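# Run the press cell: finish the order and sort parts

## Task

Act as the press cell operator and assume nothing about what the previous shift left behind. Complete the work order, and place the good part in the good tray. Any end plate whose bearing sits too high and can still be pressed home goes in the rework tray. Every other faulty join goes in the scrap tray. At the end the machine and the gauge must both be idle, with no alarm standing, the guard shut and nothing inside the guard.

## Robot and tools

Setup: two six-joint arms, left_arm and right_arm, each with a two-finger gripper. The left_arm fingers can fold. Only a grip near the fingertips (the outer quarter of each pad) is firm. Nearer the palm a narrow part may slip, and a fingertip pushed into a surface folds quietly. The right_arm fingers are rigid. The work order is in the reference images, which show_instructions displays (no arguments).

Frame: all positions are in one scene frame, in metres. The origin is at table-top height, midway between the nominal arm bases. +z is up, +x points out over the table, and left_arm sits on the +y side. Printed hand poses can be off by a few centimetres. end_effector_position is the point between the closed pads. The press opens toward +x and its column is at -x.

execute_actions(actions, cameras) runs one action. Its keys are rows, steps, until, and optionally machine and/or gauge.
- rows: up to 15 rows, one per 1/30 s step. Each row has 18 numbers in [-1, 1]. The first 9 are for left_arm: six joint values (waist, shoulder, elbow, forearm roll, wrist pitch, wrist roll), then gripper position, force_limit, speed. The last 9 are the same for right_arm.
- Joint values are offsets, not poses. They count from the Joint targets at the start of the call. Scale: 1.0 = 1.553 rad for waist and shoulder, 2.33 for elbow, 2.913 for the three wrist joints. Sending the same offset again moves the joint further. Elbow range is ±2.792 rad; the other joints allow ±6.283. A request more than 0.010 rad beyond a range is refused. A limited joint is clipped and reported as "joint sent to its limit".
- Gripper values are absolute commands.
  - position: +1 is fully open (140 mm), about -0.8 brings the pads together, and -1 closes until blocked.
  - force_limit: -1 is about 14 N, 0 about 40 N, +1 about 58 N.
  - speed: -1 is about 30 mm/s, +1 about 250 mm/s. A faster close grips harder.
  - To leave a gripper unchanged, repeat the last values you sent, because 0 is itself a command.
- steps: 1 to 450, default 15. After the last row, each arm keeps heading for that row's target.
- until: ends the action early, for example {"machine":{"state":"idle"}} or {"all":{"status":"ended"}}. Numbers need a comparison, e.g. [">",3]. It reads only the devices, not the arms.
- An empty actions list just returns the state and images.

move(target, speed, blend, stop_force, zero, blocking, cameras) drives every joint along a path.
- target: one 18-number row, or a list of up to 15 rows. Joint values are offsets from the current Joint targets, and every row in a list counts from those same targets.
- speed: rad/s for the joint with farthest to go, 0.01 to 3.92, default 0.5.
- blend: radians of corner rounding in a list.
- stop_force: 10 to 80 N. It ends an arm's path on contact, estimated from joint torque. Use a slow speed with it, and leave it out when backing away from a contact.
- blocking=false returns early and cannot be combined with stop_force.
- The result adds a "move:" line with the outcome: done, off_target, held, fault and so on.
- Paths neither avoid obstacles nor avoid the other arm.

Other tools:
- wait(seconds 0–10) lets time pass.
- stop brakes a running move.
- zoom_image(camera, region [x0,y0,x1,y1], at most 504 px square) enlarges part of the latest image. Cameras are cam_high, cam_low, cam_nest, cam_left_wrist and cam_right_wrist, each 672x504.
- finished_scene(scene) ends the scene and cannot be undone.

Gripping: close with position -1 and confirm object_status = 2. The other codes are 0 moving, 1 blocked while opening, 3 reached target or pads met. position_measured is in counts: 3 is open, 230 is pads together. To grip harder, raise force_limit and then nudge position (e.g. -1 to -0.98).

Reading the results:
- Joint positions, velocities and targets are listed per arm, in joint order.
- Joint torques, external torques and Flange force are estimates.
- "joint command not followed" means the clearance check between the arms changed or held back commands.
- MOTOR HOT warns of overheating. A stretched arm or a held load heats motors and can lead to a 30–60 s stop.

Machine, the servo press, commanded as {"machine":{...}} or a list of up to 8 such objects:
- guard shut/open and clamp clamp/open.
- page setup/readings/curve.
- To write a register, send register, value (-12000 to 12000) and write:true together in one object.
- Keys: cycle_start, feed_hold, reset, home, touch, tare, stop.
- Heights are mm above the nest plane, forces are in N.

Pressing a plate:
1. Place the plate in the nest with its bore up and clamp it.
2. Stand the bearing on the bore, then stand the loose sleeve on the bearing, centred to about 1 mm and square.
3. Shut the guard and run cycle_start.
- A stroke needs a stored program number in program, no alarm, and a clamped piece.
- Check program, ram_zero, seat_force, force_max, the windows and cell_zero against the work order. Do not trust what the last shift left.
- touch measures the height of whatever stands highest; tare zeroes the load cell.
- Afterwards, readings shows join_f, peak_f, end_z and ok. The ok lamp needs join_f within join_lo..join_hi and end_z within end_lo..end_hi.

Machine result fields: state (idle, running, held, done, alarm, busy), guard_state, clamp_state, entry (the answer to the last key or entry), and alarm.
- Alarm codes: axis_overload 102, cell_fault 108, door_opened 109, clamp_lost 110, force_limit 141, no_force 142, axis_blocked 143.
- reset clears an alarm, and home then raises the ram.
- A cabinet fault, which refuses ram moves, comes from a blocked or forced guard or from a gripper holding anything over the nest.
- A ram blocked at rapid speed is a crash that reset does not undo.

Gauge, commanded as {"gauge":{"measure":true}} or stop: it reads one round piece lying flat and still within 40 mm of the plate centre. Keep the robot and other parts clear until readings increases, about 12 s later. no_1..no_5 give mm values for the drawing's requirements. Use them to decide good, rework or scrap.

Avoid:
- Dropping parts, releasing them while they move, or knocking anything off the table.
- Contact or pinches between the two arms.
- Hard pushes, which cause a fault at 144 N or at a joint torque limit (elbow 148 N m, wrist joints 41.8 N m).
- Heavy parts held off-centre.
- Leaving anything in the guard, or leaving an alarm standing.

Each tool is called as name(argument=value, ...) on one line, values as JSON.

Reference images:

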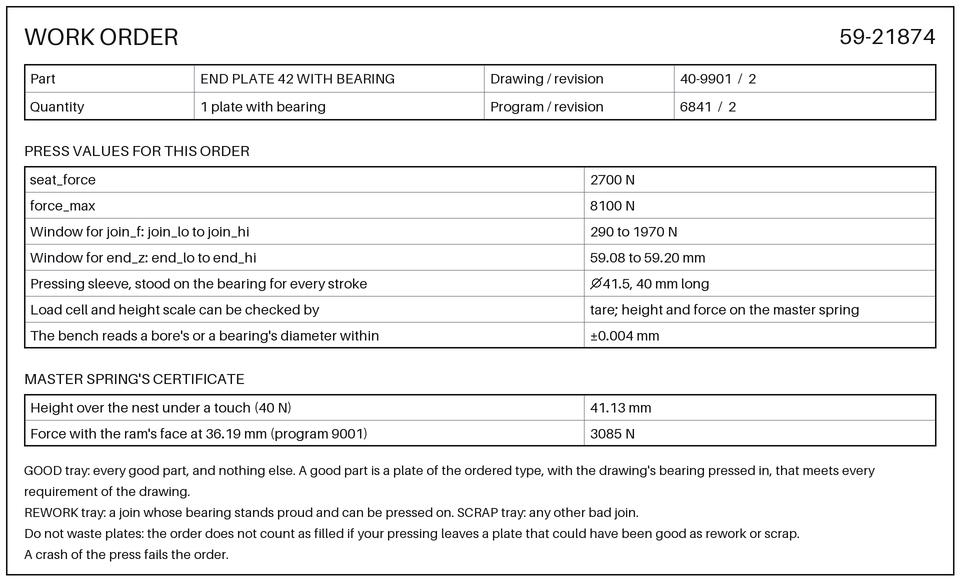

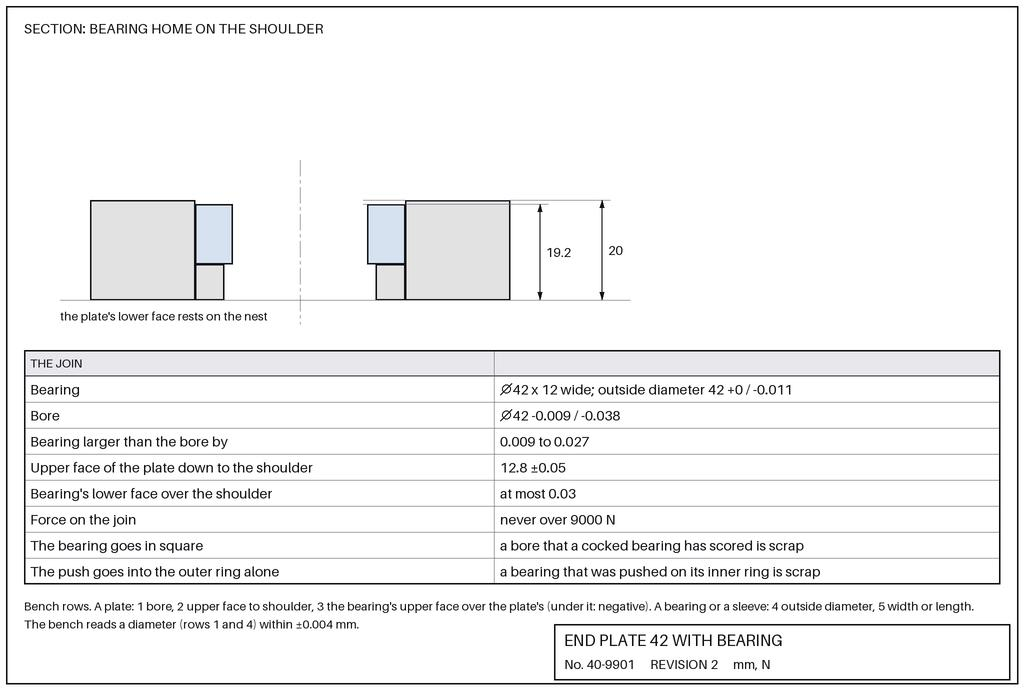

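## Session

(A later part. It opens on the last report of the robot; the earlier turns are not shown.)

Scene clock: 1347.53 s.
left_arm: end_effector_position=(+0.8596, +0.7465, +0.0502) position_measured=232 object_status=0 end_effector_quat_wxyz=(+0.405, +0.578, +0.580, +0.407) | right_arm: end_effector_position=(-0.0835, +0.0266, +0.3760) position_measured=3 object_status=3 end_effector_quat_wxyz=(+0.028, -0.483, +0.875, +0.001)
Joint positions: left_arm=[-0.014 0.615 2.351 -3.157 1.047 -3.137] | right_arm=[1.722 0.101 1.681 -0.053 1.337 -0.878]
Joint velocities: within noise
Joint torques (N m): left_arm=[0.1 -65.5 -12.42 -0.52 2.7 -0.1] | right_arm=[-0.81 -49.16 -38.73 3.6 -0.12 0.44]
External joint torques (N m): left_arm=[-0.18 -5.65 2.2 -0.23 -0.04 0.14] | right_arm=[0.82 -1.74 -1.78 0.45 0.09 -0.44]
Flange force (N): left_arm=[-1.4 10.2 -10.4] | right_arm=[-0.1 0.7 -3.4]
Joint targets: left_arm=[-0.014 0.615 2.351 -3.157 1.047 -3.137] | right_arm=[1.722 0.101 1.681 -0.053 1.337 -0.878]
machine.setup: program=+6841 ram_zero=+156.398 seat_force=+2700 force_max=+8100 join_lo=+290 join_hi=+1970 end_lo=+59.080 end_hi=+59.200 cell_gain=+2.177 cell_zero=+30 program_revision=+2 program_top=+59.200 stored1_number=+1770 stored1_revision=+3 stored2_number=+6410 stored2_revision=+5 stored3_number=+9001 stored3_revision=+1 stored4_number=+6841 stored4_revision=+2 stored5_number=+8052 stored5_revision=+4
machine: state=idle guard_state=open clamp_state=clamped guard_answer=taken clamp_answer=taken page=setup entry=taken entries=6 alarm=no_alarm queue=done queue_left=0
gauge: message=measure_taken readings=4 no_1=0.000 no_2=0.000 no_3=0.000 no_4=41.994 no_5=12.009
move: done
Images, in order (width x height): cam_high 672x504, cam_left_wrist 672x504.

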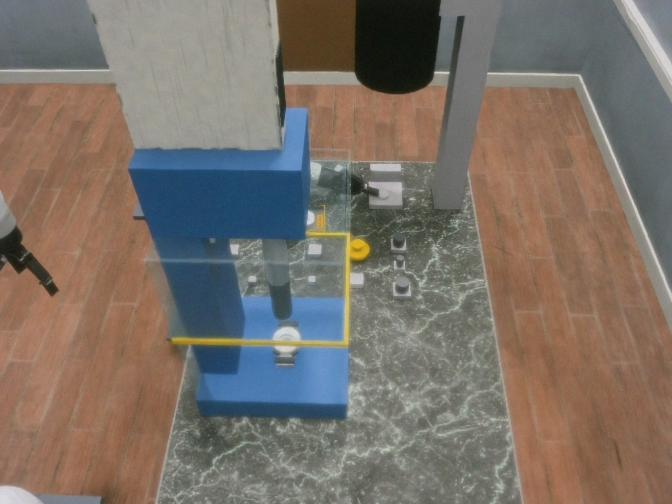

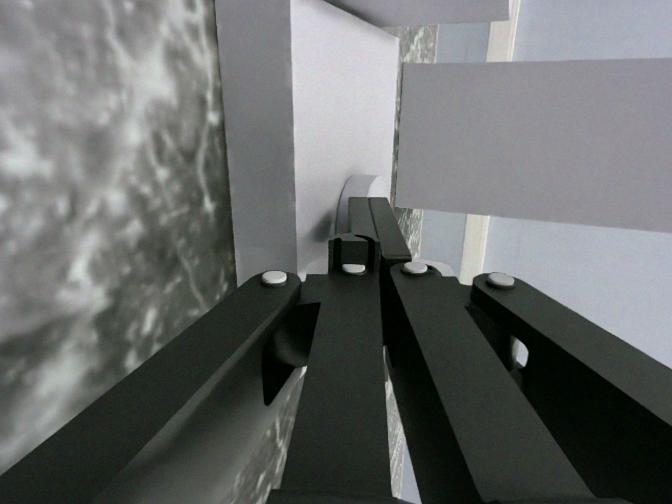

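move(target=[[-0.0008,-0.1018,0.0318,-0.0008,-0.0288,0,-1,0,-1,0,0,0,0,0,0,1,1,1],[-0.0631,-0.5229,0.0805,-0.126,-0.2691,0.6457,-1,0,-1,0,0,0,0,0,0,1,1,1]], speed=[0.1,0.5], blend=[0.05,0], cameras=["cam_left_wrist","cam_high"])

zoom_image(camera="cam_left_wrist", region=[180, 120, 420, 290])

Scene clock: 1359.63 s.
left_arm: end_effector_position=(+0.6611, +0.7207, +0.2601) position_measured=232 object_status=3 end_effector_quat_wxyz=(-0.001, +0.866, +0.002, +0.500) | right_arm: end_effector_position=(-0.0835, +0.0266, +0.3760) position_measured=3 object_status=3 end_effector_quat_wxyz=(+0.028, -0.483, +0.875, +0.001)
Joint positions: left_arm=[-0.112 -0.197 2.539 -3.524 0.263 -1.256] | right_arm=[1.722 0.101 1.681 -0.053 1.337 -0.878]
Joint velocities: within noise
Joint torques (N m): left_arm=[0.68 -11.1 -35.32 -2.41 2.35 -0.09] | right_arm=[-1.17 -49.44 -38.82 3.57 -0.1 0.46]
External joint torques (N m): left_arm=[-0.74 -2.5 0.85 -0.33 0.01 0.09] | right_arm=[1.2 -1.56 -1.82 0.5 0.07 -0.46]
Flange force (N): left_arm=[0.0 0.0 0.0] | right_arm=[0.0 1.4 -3.4]
Joint targets: left_arm=[-0.112 -0.197 2.539 -3.524 0.263 -1.256] | right_arm=[1.722 0.101 1.681 -0.053 1.337 -0.878]
machine.setup: program=+6841 ram_zero=+156.398 seat_force=+2700 force_max=+8100 join_lo=+290 join_hi=+1970 end_lo=+59.080 end_hi=+59.200 cell_gain=+2.177 cell_zero=+30 program_revision=+2 program_top=+59.200 stored1_number=+1770 stored1_revision=+3 stored2_number=+6410 stored2_revision=+5 stored3_number=+9001 stored3_revision=+1 stored4_number=+6841 stored4_revision=+2 stored5_number=+8052 stored5_revision=+4
machine: state=idle guard_state=open clamp_state=clamped guard_answer=taken clamp_answer=taken page=setup entry=taken entries=6 alarm=no_alarm queue=done queue_left=0
gauge: message=measure_taken readings=4 no_1=0.000 no_2=0.000 no_3=0.000 no_4=41.994 no_5=12.009
move: done
Images, in order (width x height): cam_high 672x504, cam_left_wrist 672x504.

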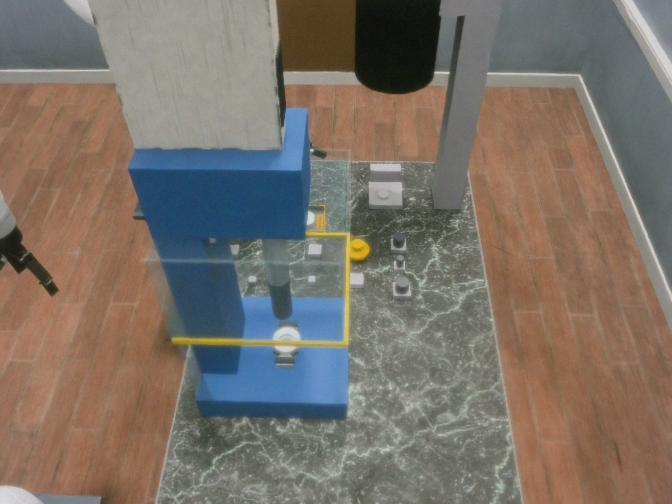

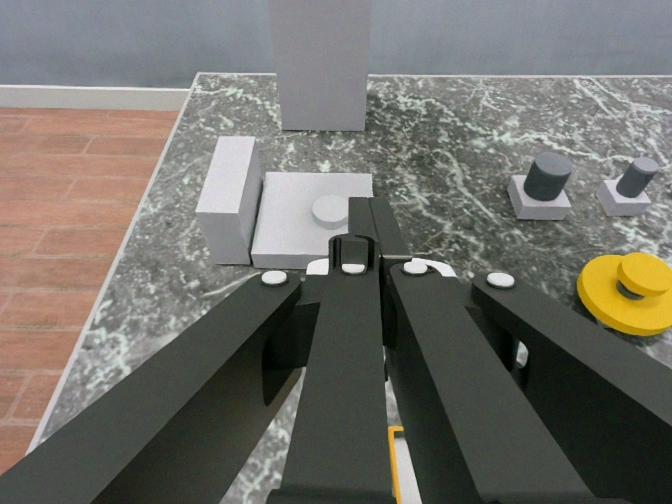

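Scaled by 2.100 from the camera's 672x504 image, which has a finer 960x720 frame.

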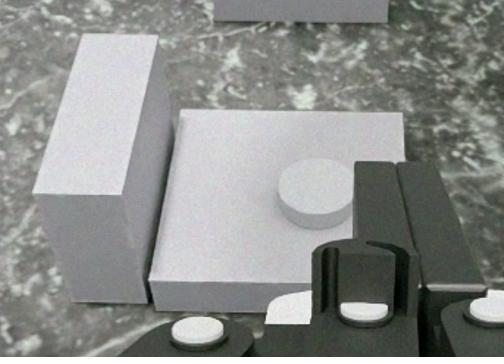

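move(target=[0.0571,0.5347,-0.1119,0.1223,0.2502,-0.1059,0.1,0,-0.5,0,0,0,0,0,0,1,1,1], speed=0.25, stop_force=15, cameras=["cam_left_wrist"])

stop_force needs force readings from the last 0.2 s for each arm that does not count as still, and left_arm is near a pose where its force cannot be read; nothing of the call was run
Scene clock: 1372.77 s.
left_arm: end_effector_position=(+0.6611, +0.7207, +0.2602) position_measured=232 object_status=3 end_effector_quat_wxyz=(-0.001, +0.866, +0.002, +0.500) | right_arm: end_effector_position=(-0.0835, +0.0266, +0.3760) position_measured=3 object_status=3 end_effector_quat_wxyz=(+0.028, -0.483, +0.875, +0.001)
Joint positions: left_arm=[-0.112 -0.197 2.539 -3.524 0.263 -1.256] | right_arm=[1.722 0.101 1.681 -0.053 1.337 -0.878]
Joint velocities: within noise
Joint torques (N m): left_arm=[0.06 -11.36 -35.45 -2.45 2.33 -0.09] | right_arm=[-1.08 -49.06 -38.91 3.56 -0.08 0.53]
External joint torques (N m): left_arm=[-0.13 -2.05 0.96 -0.29 0.03 0.09] | right_arm=[1.1 -1.79 -1.62 0.5 0.04 -0.53]
Flange force (N): left_arm=[0.0 0.0 0.0] | right_arm=[0.4 0.7 -3.1]
Joint targets: left_arm=[-0.112 -0.197 2.539 -3.524 0.263 -1.256] | right_arm=[1.722 0.101 1.681 -0.053 1.337 -0.878]
Tool commands: left_gripper/position=-1.0 left_gripper/force_limit=+0.0 left_gripper/speed=-1.0 right_gripper/position=+1.0 right_gripper/force_limit=+1.0 right_gripper/speed=+1.0
machine.setup: program=+6841 ram_zero=+156.398 seat_force=+2700 force_max=+8100 join_lo=+290 join_hi=+1970 end_lo=+59.080 end_hi=+59.200 cell_gain=+2.177 cell_zero=+30 program_revision=+2 program_top=+59.200 stored1_number=+1770 stored1_revision=+3 stored2_number=+6410 stored2_revision=+5 stored3_number=+9001 stored3_revision=+1 stored4_number=+6841 stored4_revision=+2 stored5_number=+8052 stored5_revision=+4
machine: state=idle guard_state=open clamp_state=clamped guard_answer=taken clamp_answer=taken page=setup entry=taken entries=6 alarm=no_alarm queue=done queue_left=0
gauge: message=measure_taken readings=4 no_1=0.000 no_2=0.000 no_3=0.000 no_4=41.994 no_5=12.009

move(target=[0.0571,0.5347,-0.1119,0.1223,0.2502,-0.1059,0.1,0,-0.5,0,0,0,0,0,0,1,1,1], speed=0.25, cameras=["cam_left_wrist"])

Scene clock: 1378.77 s.
left_arm: end_effector_position=(+0.8990, +0.7414, +0.0497) position_measured=117 object_status=3 end_effector_quat_wxyz=(-0.001, +0.819, +0.002, +0.574) | right_arm: end_effector_position=(-0.0835, +0.0266, +0.3760) position_measured=3 object_status=3 end_effector_quat_wxyz=(+0.028, -0.483, +0.875, +0.001)
Joint positions: left_arm=[-0.024 0.633 2.278 -3.168 0.992 -1.565] | right_arm=[1.722 0.101 1.681 -0.053 1.337 -0.878]
Joint velocities: within noise
Joint torques (N m): left_arm=[0.66 -69.63 -14.46 -0.81 2.76 -0.16] | right_arm=[-0.97 -49.41 -38.86 3.54 -0.13 0.5]
External joint torques (N m): left_arm=[-0.73 -5.49 1.94 -0.17 -0.1 0.16] | right_arm=[0.98 -1.67 -1.77 0.52 0.1 -0.5]
Flange force (N): left_arm=[9.0 2.2 -9.9] | right_arm=[-0.1 0.9 -3.4]
Joint targets: left_arm=[-0.024 0.633 2.278 -3.168 0.992 -1.565] | right_arm=[1.722 0.101 1.681 -0.053 1.337 -0.878]
machine.setup: program=+6841 ram_zero=+156.398 seat_force=+2700 force_max=+8100 join_lo=+290 join_hi=+1970 end_lo=+59.080 end_hi=+59.200 cell_gain=+2.177 cell_zero=+30 program_revision=+2 program_top=+59.200 stored1_number=+1770 stored1_revision=+3 stored2_number=+6410 stored2_revision=+5 stored3_number=+9001 stored3_revision=+1 stored4_number=+6841 stored4_revision=+2 stored5_number=+8052 stored5_revision=+4
machine: state=idle guard_state=open clamp_state=clamped guard_answer=taken clamp_answer=taken page=setup entry=taken entries=6 alarm=no_alarm queue=done queue_left=0
gauge: message=measure_taken readings=4 no_1=0.000 no_2=0.000 no_3=0.000 no_4=41.994 no_5=12.009
move: done
Images, in order (width x height): cam_left_wrist 672x504.

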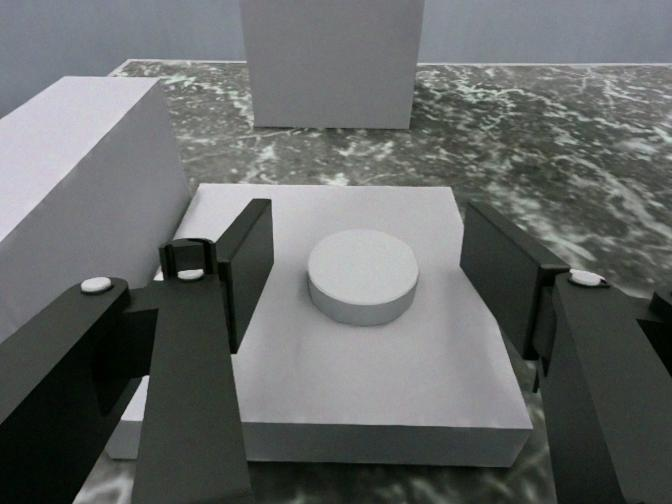

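execute_actions(actions=[{"rows":[[0,0,0,0,0,0,-1,0,-1,0,0,0,0,0,0,1,1,1]],"steps":80}], cameras=["cam_left_wrist"])

Scene clock: 1386.87 s.
left_arm: end_effector_position=(+0.8991, +0.7414, +0.0496) position_measured=170 object_status=2 end_effector_quat_wxyz=(-0.001, +0.819, +0.002, +0.574) | right_arm: end_effector_position=(-0.0835, +0.0266, +0.3760) position_measured=3 object_status=3 end_effector_quat_wxyz=(+0.028, -0.483, +0.875, +0.001)
Joint positions: left_arm=[-0.024 0.633 2.278 -3.168 0.992 -1.565] | right_arm=[1.722 0.101 1.681 -0.053 1.337 -0.878]
Joint velocities: within noise
Joint torques (N m): left_arm=[-0.05 -67.32 -14.74 -0.65 2.04 -0.18] | right_arm=[-0.93 -49.29 -38.83 3.56 -0.07 0.52]
External joint torques (N m): left_arm=[-0.02 -7.55 2.11 -0.35 0.63 0.18] | right_arm=[0.97 -1.65 -1.67 0.49 0.04 -0.52]
Flange force (N): left_arm=[11.0 1.3 -13.0] | right_arm=[0.0 0.7 -3.2]
Joint targets: left_arm=[-0.024 0.633 2.278 -3.168 0.992 -1.565] | right_arm=[1.722 0.101 1.681 -0.053 1.337 -0.878]
machine.setup: program=+6841 ram_zero=+156.398 seat_force=+2700 force_max=+8100 join_lo=+290 join_hi=+1970 end_lo=+59.080 end_hi=+59.200 cell_gain=+2.177 cell_zero=+30 program_revision=+2 program_top=+59.200 stored1_number=+1770 stored1_revision=+3 stored2_number=+6410 stored2_revision=+5 stored3_number=+9001 stored3_revision=+1 stored4_number=+6841 stored4_revision=+2 stored5_number=+8052 stored5_revision=+4
machine: state=idle guard_state=open clamp_state=clamped guard_answer=taken clamp_answer=taken page=setup entry=taken entries=6 alarm=no_alarm queue=done queue_left=0
gauge: message=measure_taken readings=4 no_1=0.000 no_2=0.000 no_3=0.000 no_4=41.994 no_5=12.009
Images, in order (width x height): cam_left_wrist 672x504.

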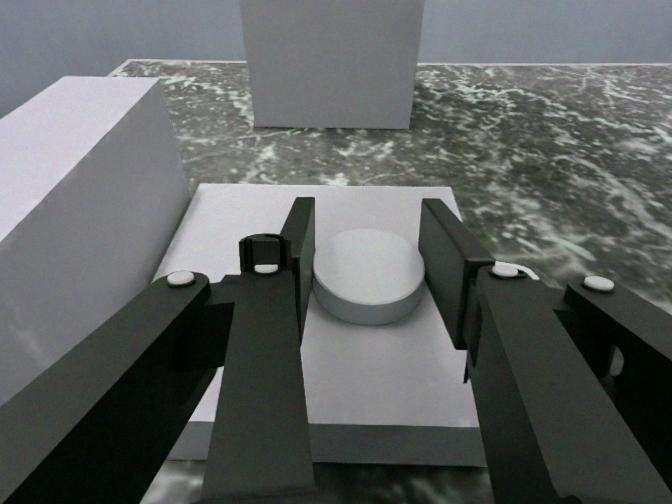

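move(target=[[0,-0.0357,0.0053,-0.0003,-0.0148,0.0005,-1,0,-1,0,0,0,0,0,0,1,1,1],[-0.0046,-0.2122,0.0906,-0.0038,-0.0406,0.0025,-1,0,-1,0,0,0,0,0,0,1,1,1],[-0.316,-0.1781,-0.0682,0.485,-0.0029,-0.2432,-1,0,-1,0,0,0,0,0,0,1,1,1],[-0.4451,-0.0769,-0.1242,0.4149,-0.0405,-0.2177,-1,0,-1,0,0,0,0,0,0,1,1,1]], speed=[0.1,0.3,0.5,0.2], blend=[0.02,0.08,0.05,0], cameras=["cam_left_wrist"])

move(target=[-0.0001,0.0184,0.0022,-0.0088,0.0046,0.0139,-1,0,-1,0,0,0,0,0,0,1,1,1], speed=0.03, stop_force=12, cameras=["cam_left_wrist","cam_nest","cam_low"])

zoom_image(camera="cam_left_wrist", region=[305, 265, 435, 345])

zoom_image(camera="cam_nest", region=[220, 160, 400, 320])

zoom_image(camera="cam_low", region=[380, 210, 450, 260])

Scene clock: 1416.90 s.
left_arm: end_effector_position=(+0.5987, +0.0127, +0.1854) position_measured=170 object_status=2 end_effector_quat_wxyz=(+0.405, +0.580, -0.578, +0.406) | right_arm: end_effector_position=(-0.0835, +0.0266, +0.3760) position_measured=3 object_status=3 end_effector_quat_wxyz=(+0.028, -0.483, +0.875, +0.001)
Joint positions: left_arm=[-0.715 0.514 1.989 -1.96 0.874 -2.199] | right_arm=[1.722 0.101 1.681 -0.053 1.337 -0.878]
Joint velocities: within noise
Joint torques (N m): left_arm=[-0.42 -70.93 -25.95 -2 2.38 -0.09] | right_arm=[-0.81 -49 -38.75 3.56 -0.07 0.57]
External joint torques (N m): left_arm=[0.44 -4.81 2.03 -0.19 -0.23 0.09] | right_arm=[0.83 -1.85 -1.72 0.49 0.05 -0.57]
Flange force (N): left_arm=[3.6 7.2 -7.5] | right_arm=[0.0 0.3 -3.3]
Joint targets: left_arm=[-0.715 0.514 1.989 -1.960 0.874 -2.199] | right_arm=[1.722 0.101 1.681 -0.053 1.337 -0.878]
machine.setup: program=+6841 ram_zero=+156.398 seat_force=+2700 force_max=+8100 join_lo=+290 join_hi=+1970 end_lo=+59.080 end_hi=+59.200 cell_gain=+2.177 cell_zero=+30 program_revision=+2 program_top=+59.200 stored1_number=+1770 stored1_revision=+3 stored2_number=+6410 stored2_revision=+5 stored3_number=+9001 stored3_revision=+1 stored4_number=+6841 stored4_revision=+2 stored5_number=+8052 stored5_revision=+4
machine: state=idle guard_state=open clamp_state=clamped guard_answer=taken clamp_answer=taken page=setup entry=taken entries=6 alarm=no_alarm queue=done queue_left=0
gauge: message=measure_taken readings=4 no_1=0.000 no_2=0.000 no_3=0.000 no_4=41.994 no_5=12.009
move: done
Images, in order (width x height): cam_left_wrist 672x504.

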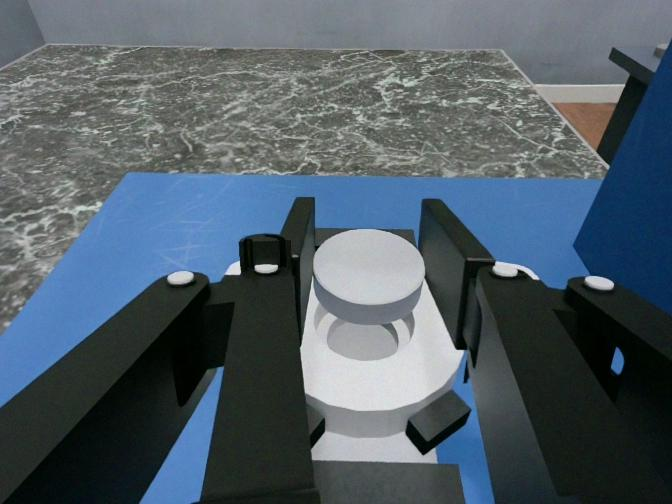

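Scene clock: 1418.97 s.
left_arm: end_effector_position=(+0.5985, +0.0125, +0.1655) position_measured=170 object_status=2 end_effector_quat_wxyz=(+0.405, +0.580, -0.578, +0.406) | right_arm: end_effector_position=(-0.0835, +0.0266, +0.3760) position_measured=3 object_status=3 end_effector_quat_wxyz=(+0.028, -0.483, +0.875, +0.001)
Joint positions: left_arm=[-0.715 0.543 1.994 -1.985 0.887 -2.158] | right_arm=[1.722 0.101 1.681 -0.053 1.337 -0.878]
Joint velocities: within noise
Joint torques (N m): left_arm=[-0.06 -71.96 -24.59 -1.97 2.39 -0.13] | right_arm=[-1.11 -48.93 -39.04 3.61 -0.11 0.53]
External joint torques (N m): left_arm=[-0.07 -5.38 1.63 -0.2 -0.16 0.13] | right_arm=[1.15 -1.99 -1.43 0.44 0.08 -0.53]
Flange force (N): left_arm=[4.9 7.5 -7.1] | right_arm=[0.9 0.3 -3.0]
Joint targets: left_arm=[-0.715 0.543 1.994 -1.985 0.887 -2.158] | right_arm=[1.722 0.101 1.681 -0.053 1.337 -0.878]
machine.setup: program=+6841 ram_zero=+156.398 seat_force=+2700 force_max=+8100 join_lo=+290 join_hi=+1970 end_lo=+59.080 end_hi=+59.200 cell_gain=+2.177 cell_zero=+30 program_revision=+2 program_top=+59.200 stored1_number=+1770 stored1_revision=+3 stored2_number=+6410 stored2_revision=+5 stored3_number=+9001 stored3_revision=+1 stored4_number=+6841 stored4_revision=+2 stored5_number=+8052 stored5_revision=+4
machine: state=idle guard_state=open clamp_state=clamped guard_answer=taken clamp_answer=taken page=setup entry=taken entries=6 alarm=no_alarm queue=done queue_left=0
gauge: message=measure_taken readings=4 no_1=0.000 no_2=0.000 no_3=0.000 no_4=41.994 no_5=12.009
move: done
Images, in order (width x height): cam_low 672x504, cam_nest 672x504, cam_left_wrist 672x504.

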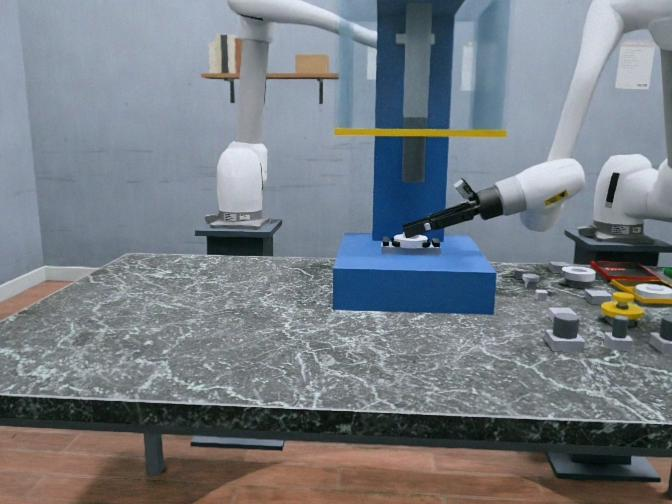

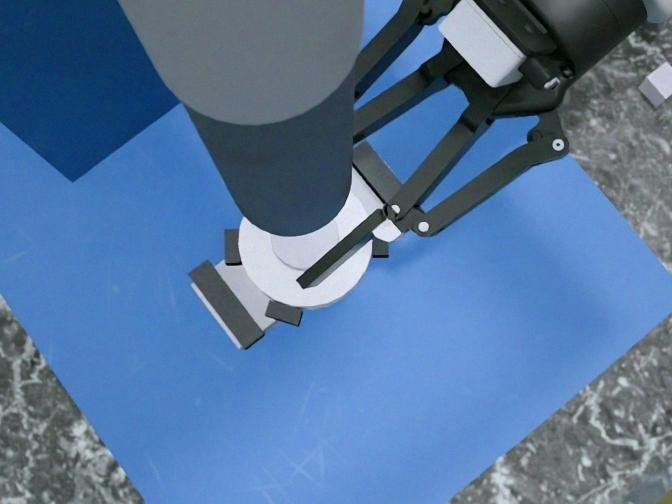

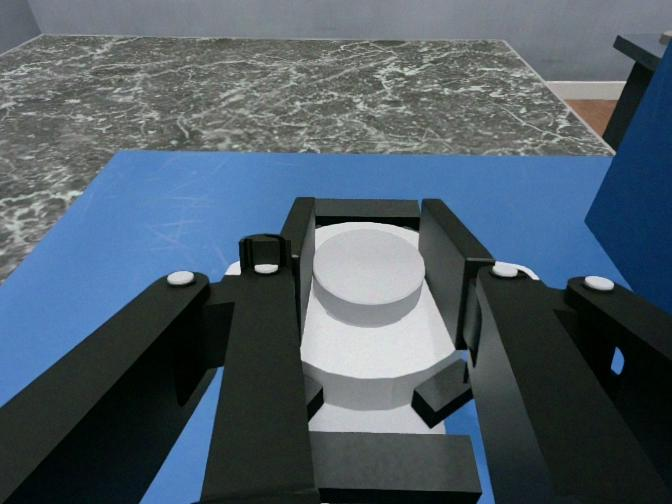

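Scaled by 3.877 from the camera's 672x504 image, which has a finer 960x720 frame.

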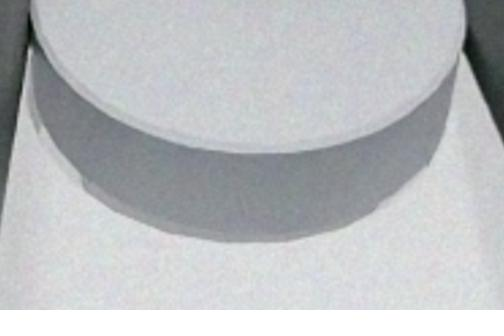

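Scaled by 2.800 from the camera's 672x504 image, which has a finer 960x720 frame.

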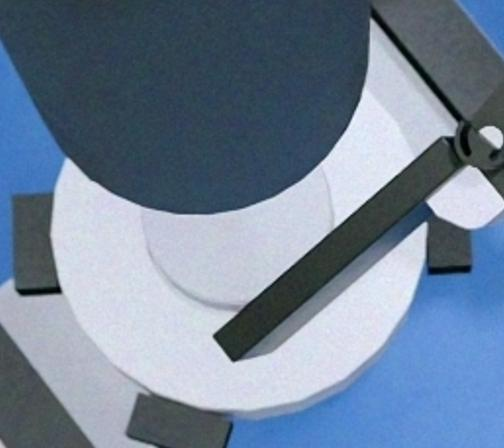

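Scaled by 7.200 from the camera's 672x504 image, which has a finer 960x720 frame.

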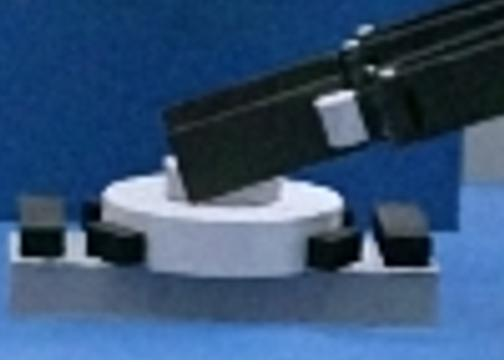

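move(target=[-0.0001,0.0006,-0.0005,0,0,0,-1,0,-1,0,0,0,0,0,0,1,1,1], speed=0.01, cameras=["cam_left_wrist"])

zoom_image(camera="cam_left_wrist", region=[305, 265, 435, 345])

Scene clock: 1426.33 s.
left_arm: end_effector_position=(+0.5988, +0.0121, +0.1653) position_measured=170 object_status=2 end_effector_quat_wxyz=(+0.405, +0.580, -0.578, +0.406) | right_arm: end_effector_position=(-0.0835, +0.0266, +0.3760) position_measured=3 object_status=3 end_effector_quat_wxyz=(+0.028, -0.483, +0.875, +0.001)
Joint positions: left_arm=[-0.715 0.543 1.993 -1.985 0.887 -2.158] | right_arm=[1.722 0.101 1.681 -0.053 1.337 -0.878]
Joint velocities: within noise
Joint torques (N m): left_arm=[0.5 -71.52 -24.54 -2.03 2.44 -0.08] | right_arm=[-1.38 -49.35 -38.9 3.58 -0.04 0.51]
External joint torques (N m): left_arm=[-0.61 -5.87 1.73 -0.13 -0.22 0.08] | right_arm=[1.4 -1.53 -1.61 0.47 0.01 -0.51]
Flange force (N): left_arm=[5.9 8.4 -7.2] | right_arm=[0.4 1.3 -3.0]
Joint targets: left_arm=[-0.715 0.543 1.993 -1.985 0.887 -2.158] | right_arm=[1.722 0.101 1.681 -0.053 1.337 -0.878]
machine.setup: program=+6841 ram_zero=+156.398 seat_force=+2700 force_max=+8100 join_lo=+290 join_hi=+1970 end_lo=+59.080 end_hi=+59.200 cell_gain=+2.177 cell_zero=+30 program_revision=+2 program_top=+59.200 stored1_number=+1770 stored1_revision=+3 stored2_number=+6410 stored2_revision=+5 stored3_number=+9001 stored3_revision=+1 stored4_number=+6841 stored4_revision=+2 stored5_number=+8052 stored5_revision=+4
machine: state=idle guard_state=open clamp_state=clamped guard_answer=taken clamp_answer=taken page=setup entry=taken entries=6 alarm=no_alarm queue=done queue_left=0
gauge: message=measure_taken readings=4 no_1=0.000 no_2=0.000 no_3=0.000 no_4=41.994 no_5=12.009
move: done
Images, in order (width x height): cam_left_wrist 672x504.

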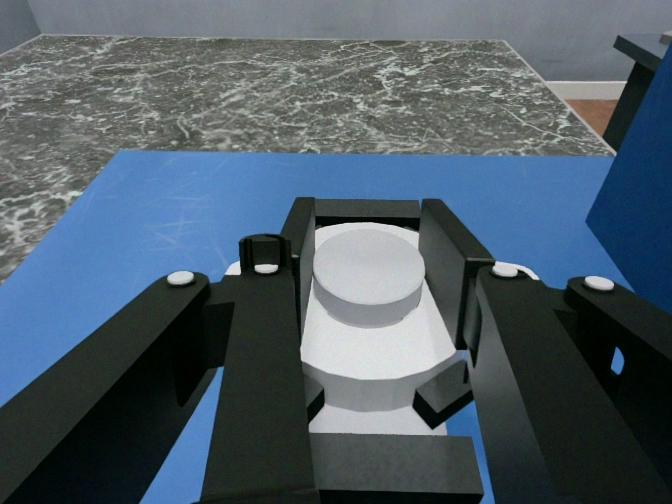

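Scaled by 3.877 from the camera's 672x504 image, which has a finer 960x720 frame.

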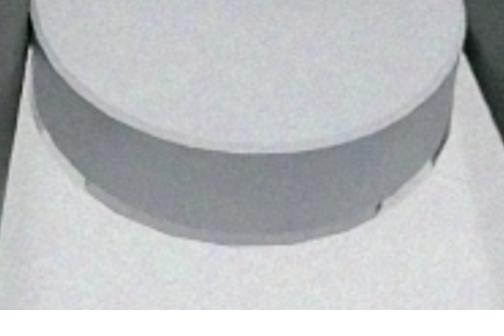

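move(target=[0,0.0028,0.0003,-0.0013,0.0007,0.0021,-1,0,-1,0,0,0,0,0,0,1,1,1], speed=0.01, stop_force=10, cameras=["cam_left_wrist"])

zoom_image(camera="cam_left_wrist", region=[305, 265, 435, 345])

Scene clock: 1435.43 s.
left_arm: end_effector_position=(+0.5988, +0.0120, +0.1637) position_measured=170 object_status=2 end_effector_quat_wxyz=(+0.405, +0.580, -0.578, +0.406) | right_arm: end_effector_position=(-0.0835, +0.0266, +0.3760) position_measured=3 object_status=3 end_effector_quat_wxyz=(+0.028, -0.483, +0.875, +0.001)
Joint positions: left_arm=[-0.715 0.546 1.993 -1.988 0.889 -2.155] | right_arm=[1.722 0.101 1.681 -0.053 1.337 -0.878]
Joint velocities: within noise
Joint torques (N m): left_arm=[-7.55 -61.06 -23.19 -0.87 0.01 -0.06] | right_arm=[-0.97 -49.59 -38.81 3.61 -0.09 0.48]
External joint torques (N m): left_arm=[7.48 -16.53 0.29 -1.3 2.22 0.06] | right_arm=[1.01 -1.32 -1.73 0.45 0.06 -0.48]
Flange force (N): left_arm=[12.6 7.6 -26.3] | right_arm=[-0.4 1.2 -3.1]
Joint targets: left_arm=[-0.715 0.546 1.993 -1.988 0.889 -2.155] | right_arm=[1.722 0.101 1.681 -0.053 1.337 -0.878]
machine.setup: program=+6841 ram_zero=+156.398 seat_force=+2700 force_max=+8100 join_lo=+290 join_hi=+1970 end_lo=+59.080 end_hi=+59.200 cell_gain=+2.177 cell_zero=+30 program_revision=+2 program_top=+59.200 stored1_number=+1770 stored1_revision=+3 stored2_number=+6410 stored2_revision=+5 stored3_number=+9001 stored3_revision=+1 stored4_number=+6841 stored4_revision=+2 stored5_number=+8052 stored5_revision=+4
machine: state=idle guard_state=open clamp_state=clamped guard_answer=taken clamp_answer=taken page=setup entry=taken entries=6 alarm=no_alarm queue=done queue_left=0
gauge: message=measure_taken readings=4 no_1=0.000 no_2=0.000 no_3=0.000 no_4=41.994 no_5=12.009
move: contact (left_arm)
Images, in order (width x height): cam_left_wrist 672x504.

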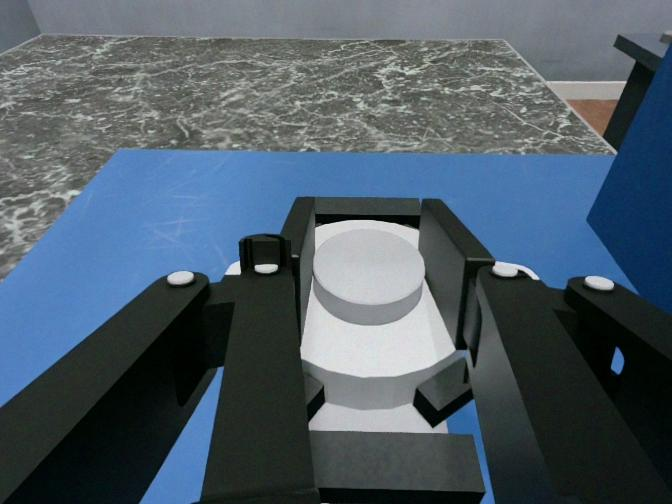

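Scaled by 3.877 from the camera's 672x504 image, which has a finer 960x720 frame.

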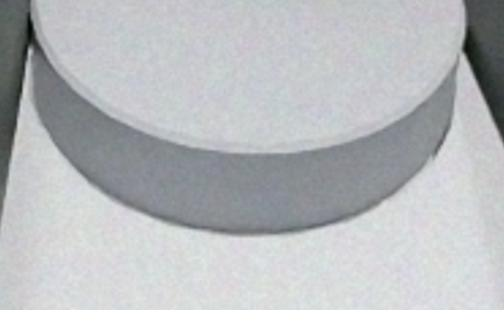

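move(target=[0,-0.0005,0,0.0002,-0.0001,-0.0004,-1,0,-1,0,0,0,0,0,0,1,1,1], speed=0.01, cameras=[])

Scene clock: 1439.43 s.
left_arm: end_effector_position=(+0.5988, +0.0121, +0.1641) position_measured=170 object_status=2 end_effector_quat_wxyz=(+0.405, +0.580, -0.578, +0.406) | right_arm: end_effector_position=(-0.0835, +0.0266, +0.3760) position_measured=3 object_status=3 end_effector_quat_wxyz=(+0.028, -0.483, +0.875, +0.001)
Joint positions: left_arm=[-0.715 0.545 1.993 -1.987 0.888 -2.156] | right_arm=[1.722 0.101 1.681 -0.053 1.337 -0.878]
Joint velocities: within noise
Joint torques (N m): left_arm=[-0.5 -71.45 -24.13 -1.73 2.38 -0.08] | right_arm=[-1.27 -49.41 -38.87 3.58 -0.06 0.47]
External joint torques (N m): left_arm=[0.5 -6.14 1.3 -0.43 -0.15 0.08] | right_arm=[1.31 -1.53 -1.58 0.47 0.04 -0.47]
Flange force (N): left_arm=[5.7 7.3 -8.0] | right_arm=[0.4 1.2 -3.0]
Joint targets: left_arm=[-0.715 0.545 1.993 -1.987 0.888 -2.156] | right_arm=[1.722 0.101 1.681 -0.053 1.337 -0.878]
machine.setup: program=+6841 ram_zero=+156.398 seat_force=+2700 force_max=+8100 join_lo=+290 join_hi=+1970 end_lo=+59.080 end_hi=+59.200 cell_gain=+2.177 cell_zero=+30 program_revision=+2 program_top=+59.200 stored1_number=+1770 stored1_revision=+3 stored2_number=+6410 stored2_revision=+5 stored3_number=+9001 stored3_revision=+1 stored4_number=+6841 stored4_revision=+2 stored5_number=+8052 stored5_revision=+4
machine: state=idle guard_state=open clamp_state=clamped guard_answer=taken clamp_answer=taken page=setup entry=taken entries=6 alarm=no_alarm queue=done queue_left=0
gauge: message=measure_taken readings=4 no_1=0.000 no_2=0.000 no_3=0.000 no_4=41.994 no_5=12.009
move: done
No camera images: "cameras" was empty.

execute_actions(actions=[{"rows":[[0,0,0,0,0,0,0.1,0,0,0,0,0,0,0,0,1,1,1]],"steps":30}], cameras=["cam_left_wrist","cam_nest"])

zoom_image(camera="cam_left_wrist", region=[280, 220, 460, 360])

Scene clock: 1445.80 s.
left_arm: end_effector_position=(+0.5988, +0.0121, +0.1641) position_measured=117 object_status=3 end_effector_quat_wxyz=(+0.405, +0.580, -0.578, +0.406) | right_arm: end_effector_position=(-0.0835, +0.0266, +0.3760) position_measured=3 object_status=3 end_effector_quat_wxyz=(+0.028, -0.483, +0.875, +0.001)
Joint positions: left_arm=[-0.715 0.545 1.993 -1.987 0.888 -2.156] | right_arm=[1.722 0.101 1.681 -0.053 1.337 -0.878]
Joint velocities: within noise
Joint torques (N m): left_arm=[0.17 -71.62 -24.28 -1.89 2.17 -0.05] | right_arm=[-1.04 -49.69 -38.68 3.56 -0.1 0.59]
External joint torques (N m): left_arm=[-0.29 -5.77 1.69 -0.25 0.04 0.05] | right_arm=[1.07 -1.4 -2.01 0.51 0.06 -0.59]
Flange force (N): left_arm=[5.4 8.0 -7.5] | right_arm=[-0.7 1.4 -3.6]
Joint targets: left_arm=[-0.715 0.545 1.993 -1.987 0.888 -2.156] | right_arm=[1.722 0.101 1.681 -0.053 1.337 -0.878]
machine.setup: program=+6841 ram_zero=+156.398 seat_force=+2700 force_max=+8100 join_lo=+290 join_hi=+1970 end_lo=+59.080 end_hi=+59.200 cell_gain=+2.177 cell_zero=+30 program_revision=+2 program_top=+59.200 stored1_number=+1770 stored1_revision=+3 stored2_number=+6410 stored2_revision=+5 stored3_number=+9001 stored3_revision=+1 stored4_number=+6841 stored4_revision=+2 stored5_number=+8052 stored5_revision=+4
machine: state=idle guard_state=open clamp_state=clamped guard_answer=taken clamp_answer=taken page=setup entry=taken entries=6 alarm=no_alarm queue=done queue_left=0
gauge: message=measure_taken readings=4 no_1=0.000 no_2=0.000 no_3=0.000 no_4=41.994 no_5=12.009
Images, in order (width x height): cam_nest 672x504, cam_left_wrist 672x504.

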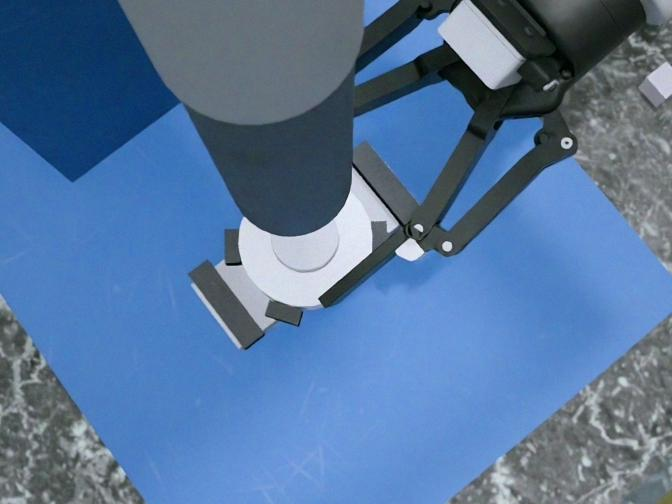

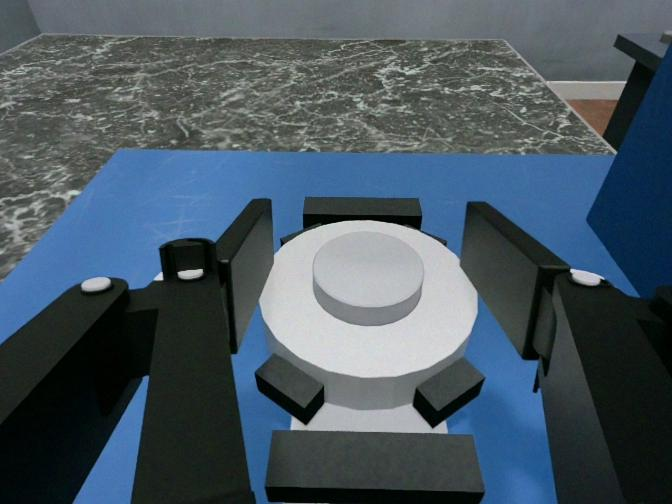

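Scaled by 2.800 from the camera's 672x504 image, which has a finer 960x720 frame.

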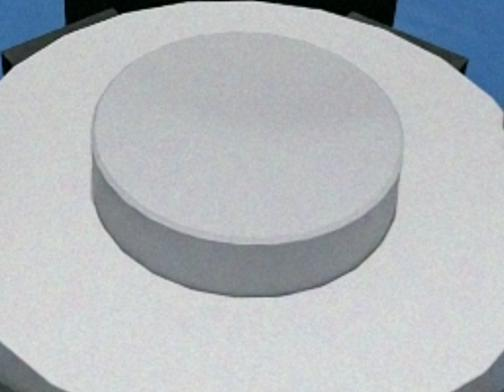

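move(target=[[0.1294,-0.1212,0.0543,0.0797,0.0327,-0.0401,0.1,0,0,0,0,0,0,0,0,1,1,1],[0.5845,0.161,-0.1823,0.2733,0.194,-0.0622,0.1,0,0,0,0,0,0,0,0,1,1,1]], speed=[0.1,0.5], blend=[0.03,0], cameras=["cam_left_wrist","cam_nest","cam_low"])

zoom_image(camera="cam_nest", region=[220, 160, 400, 320])

zoom_image(camera="cam_low", region=[380, 210, 450, 260])

Scene clock: 1468.97 s.
left_arm: end_effector_position=(+0.9049, +0.5997, +0.1301) position_measured=117 object_status=3 end_effector_quat_wxyz=(+0.405, +0.580, -0.578, +0.406) | right_arm: end_effector_position=(-0.0835, +0.0266, +0.3760) position_measured=3 object_status=3 end_effector_quat_wxyz=(+0.028, -0.483, +0.875, +0.001)
Joint positions: left_arm=[0.192 0.795 1.568 -1.191 1.453 -2.337] | right_arm=[1.722 0.101 1.681 -0.053 1.337 -0.878]
Joint velocities: within noise
Joint torques (N m): left_arm=[-0.41 -96.07 -28.16 -0.37 1.86 -0.08] | right_arm=[-1.46 -48.95 -38.79 3.57 -0.02 0.43]
External joint torques (N m): left_arm=[0.11 -6.11 1.48 -0.34 0.06 0.08] | right_arm=[1.48 -1.84 -1.67 0.48 -0.02 -0.43]
Flange force (N): left_arm=[7.2 10.3 0.1] | right_arm=[0.9 1.3 -3.2]
Joint targets: left_arm=[0.193 0.795 1.568 -1.191 1.453 -2.337] | right_arm=[1.722 0.101 1.681 -0.053 1.337 -0.878]
machine.setup: program=+6841 ram_zero=+156.398 seat_force=+2700 force_max=+8100 join_lo=+290 join_hi=+1970 end_lo=+59.080 end_hi=+59.200 cell_gain=+2.177 cell_zero=+30 program_revision=+2 program_top=+59.200 stored1_number=+1770 stored1_revision=+3 stored2_number=+6410 stored2_revision=+5 stored3_number=+9001 stored3_revision=+1 stored4_number=+6841 stored4_revision=+2 stored5_number=+8052 stored5_revision=+4
machine: state=idle guard_state=open clamp_state=clamped guard_answer=taken clamp_answer=taken page=setup entry=taken entries=6 alarm=no_alarm queue=done queue_left=0
gauge: message=measure_taken readings=4 no_1=0.000 no_2=0.000 no_3=0.000 no_4=41.994 no_5=12.009
move: done
Images, in order (width x height): cam_low 672x504, cam_nest 672x504, cam_left_wrist 672x504.

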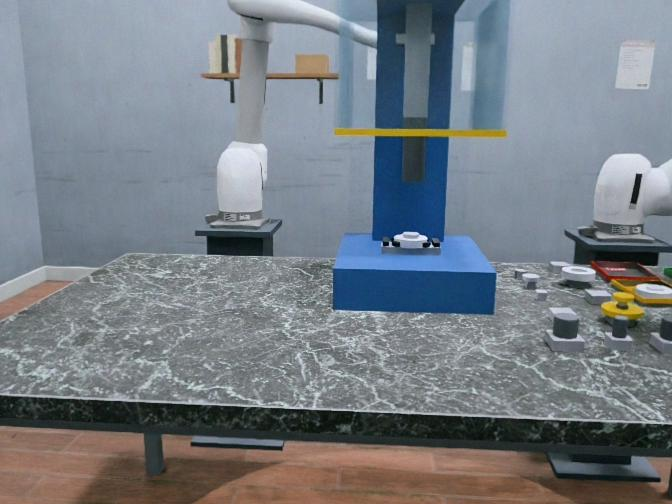

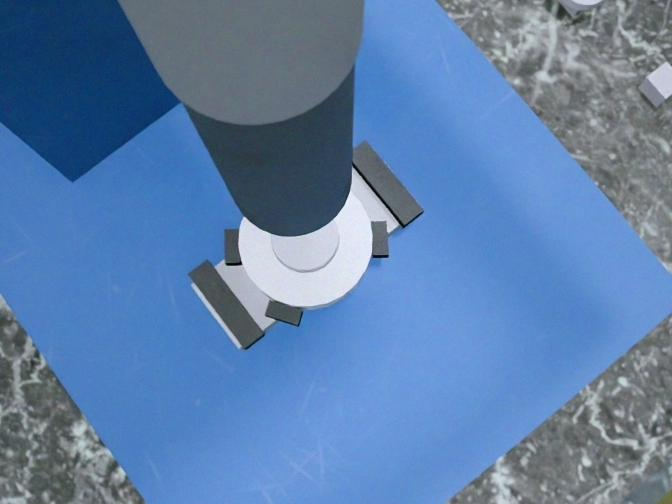

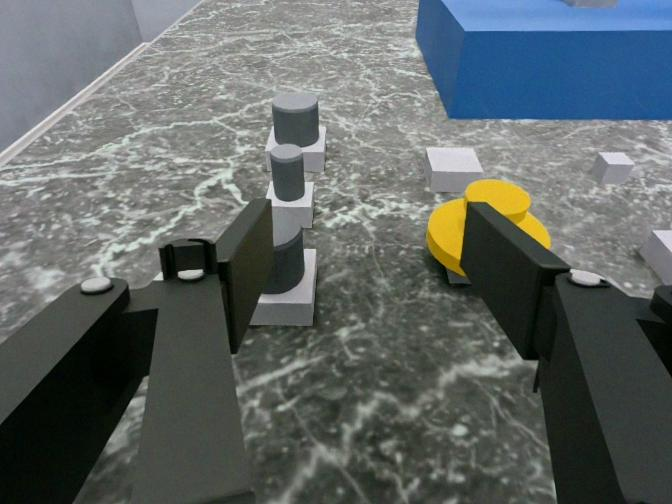

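Scaled by 2.800 from the camera's 672x504 image, which has a finer 960x720 frame.

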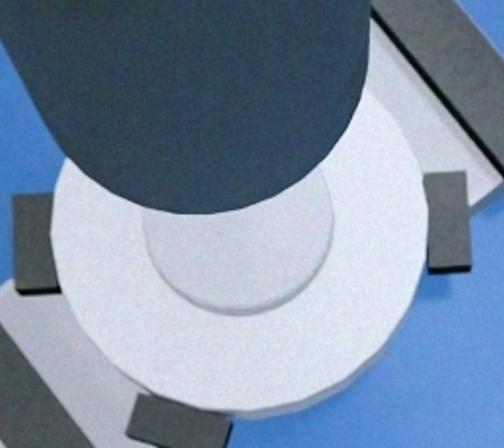

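Scaled by 7.200 from the camera's 672x504 image, which has a finer 960x720 frame.

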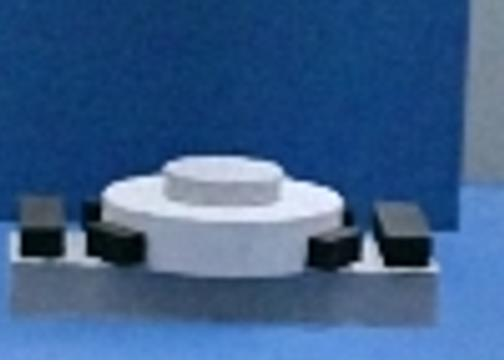

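move(target=[-0.0067,0.0345,-0.0487,-0.0001,0.0054,-0.0204,0.1,0,0,0,0,0,0,0,0,1,1,1], speed=0.2, cameras=["cam_left_wrist"])

Scene clock: 1483.33 s.
left_arm: end_effector_position=(+0.9517, +0.5998, +0.1299) position_measured=117 object_status=3 end_effector_quat_wxyz=(+0.405, +0.580, -0.578, +0.406) | right_arm: end_effector_position=(-0.0835, +0.0266, +0.3760) position_measured=3 object_status=3 end_effector_quat_wxyz=(+0.028, -0.483, +0.875, +0.001)
Joint positions: left_arm=[0.182 0.849 1.455 -1.191 1.469 -2.396] | right_arm=[1.722 0.101 1.681 -0.053 1.337 -0.878]
Joint velocities: within noise
Joint torques (N m): left_arm=[0.15 -99.89 -29.94 -0.51 1.81 -0.1] | right_arm=[-1.3 -49.58 -38.78 3.62 -0.06 0.51]
External joint torques (N m): left_arm=[-0.38 -8 1.39 -0.23 0 0.1] | right_arm=[1.34 -1.39 -1.77 0.44 0.03 -0.52]
Flange force (N): left_arm=[9.1 12.9 0.4] | right_arm=[0.0 1.6 -3.2]
Joint targets: left_arm=[0.182 0.849 1.455 -1.191 1.469 -2.396] | right_arm=[1.722 0.101 1.681 -0.053 1.337 -0.878]
machine.setup: program=+6841 ram_zero=+156.398 seat_force=+2700 force_max=+8100 join_lo=+290 join_hi=+1970 end_lo=+59.080 end_hi=+59.200 cell_gain=+2.177 cell_zero=+30 program_revision=+2 program_top=+59.200 stored1_number=+1770 stored1_revision=+3 stored2_number=+6410 stored2_revision=+5 stored3_number=+9001 stored3_revision=+1 stored4_number=+6841 stored4_revision=+2 stored5_number=+8052 stored5_revision=+4
machine: state=idle guard_state=open clamp_state=clamped guard_answer=taken clamp_answer=taken page=setup entry=taken entries=6 alarm=no_alarm queue=done queue_left=0
gauge: message=measure_taken readings=4 no_1=0.000 no_2=0.000 no_3=0.000 no_4=41.994 no_5=12.009
move: done
Images, in order (width x height): cam_left_wrist 672x504.

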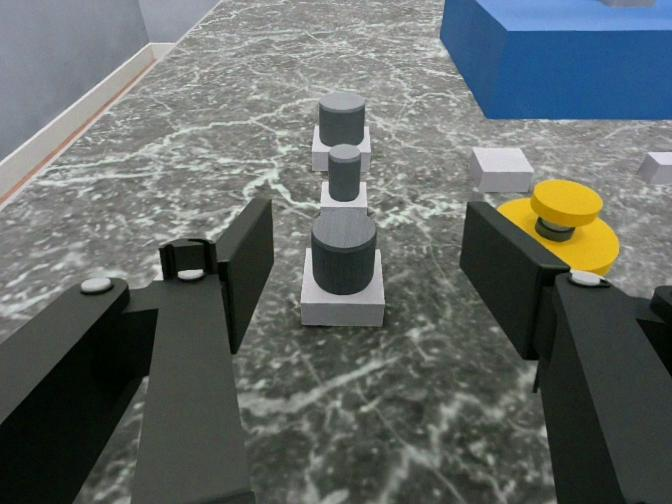

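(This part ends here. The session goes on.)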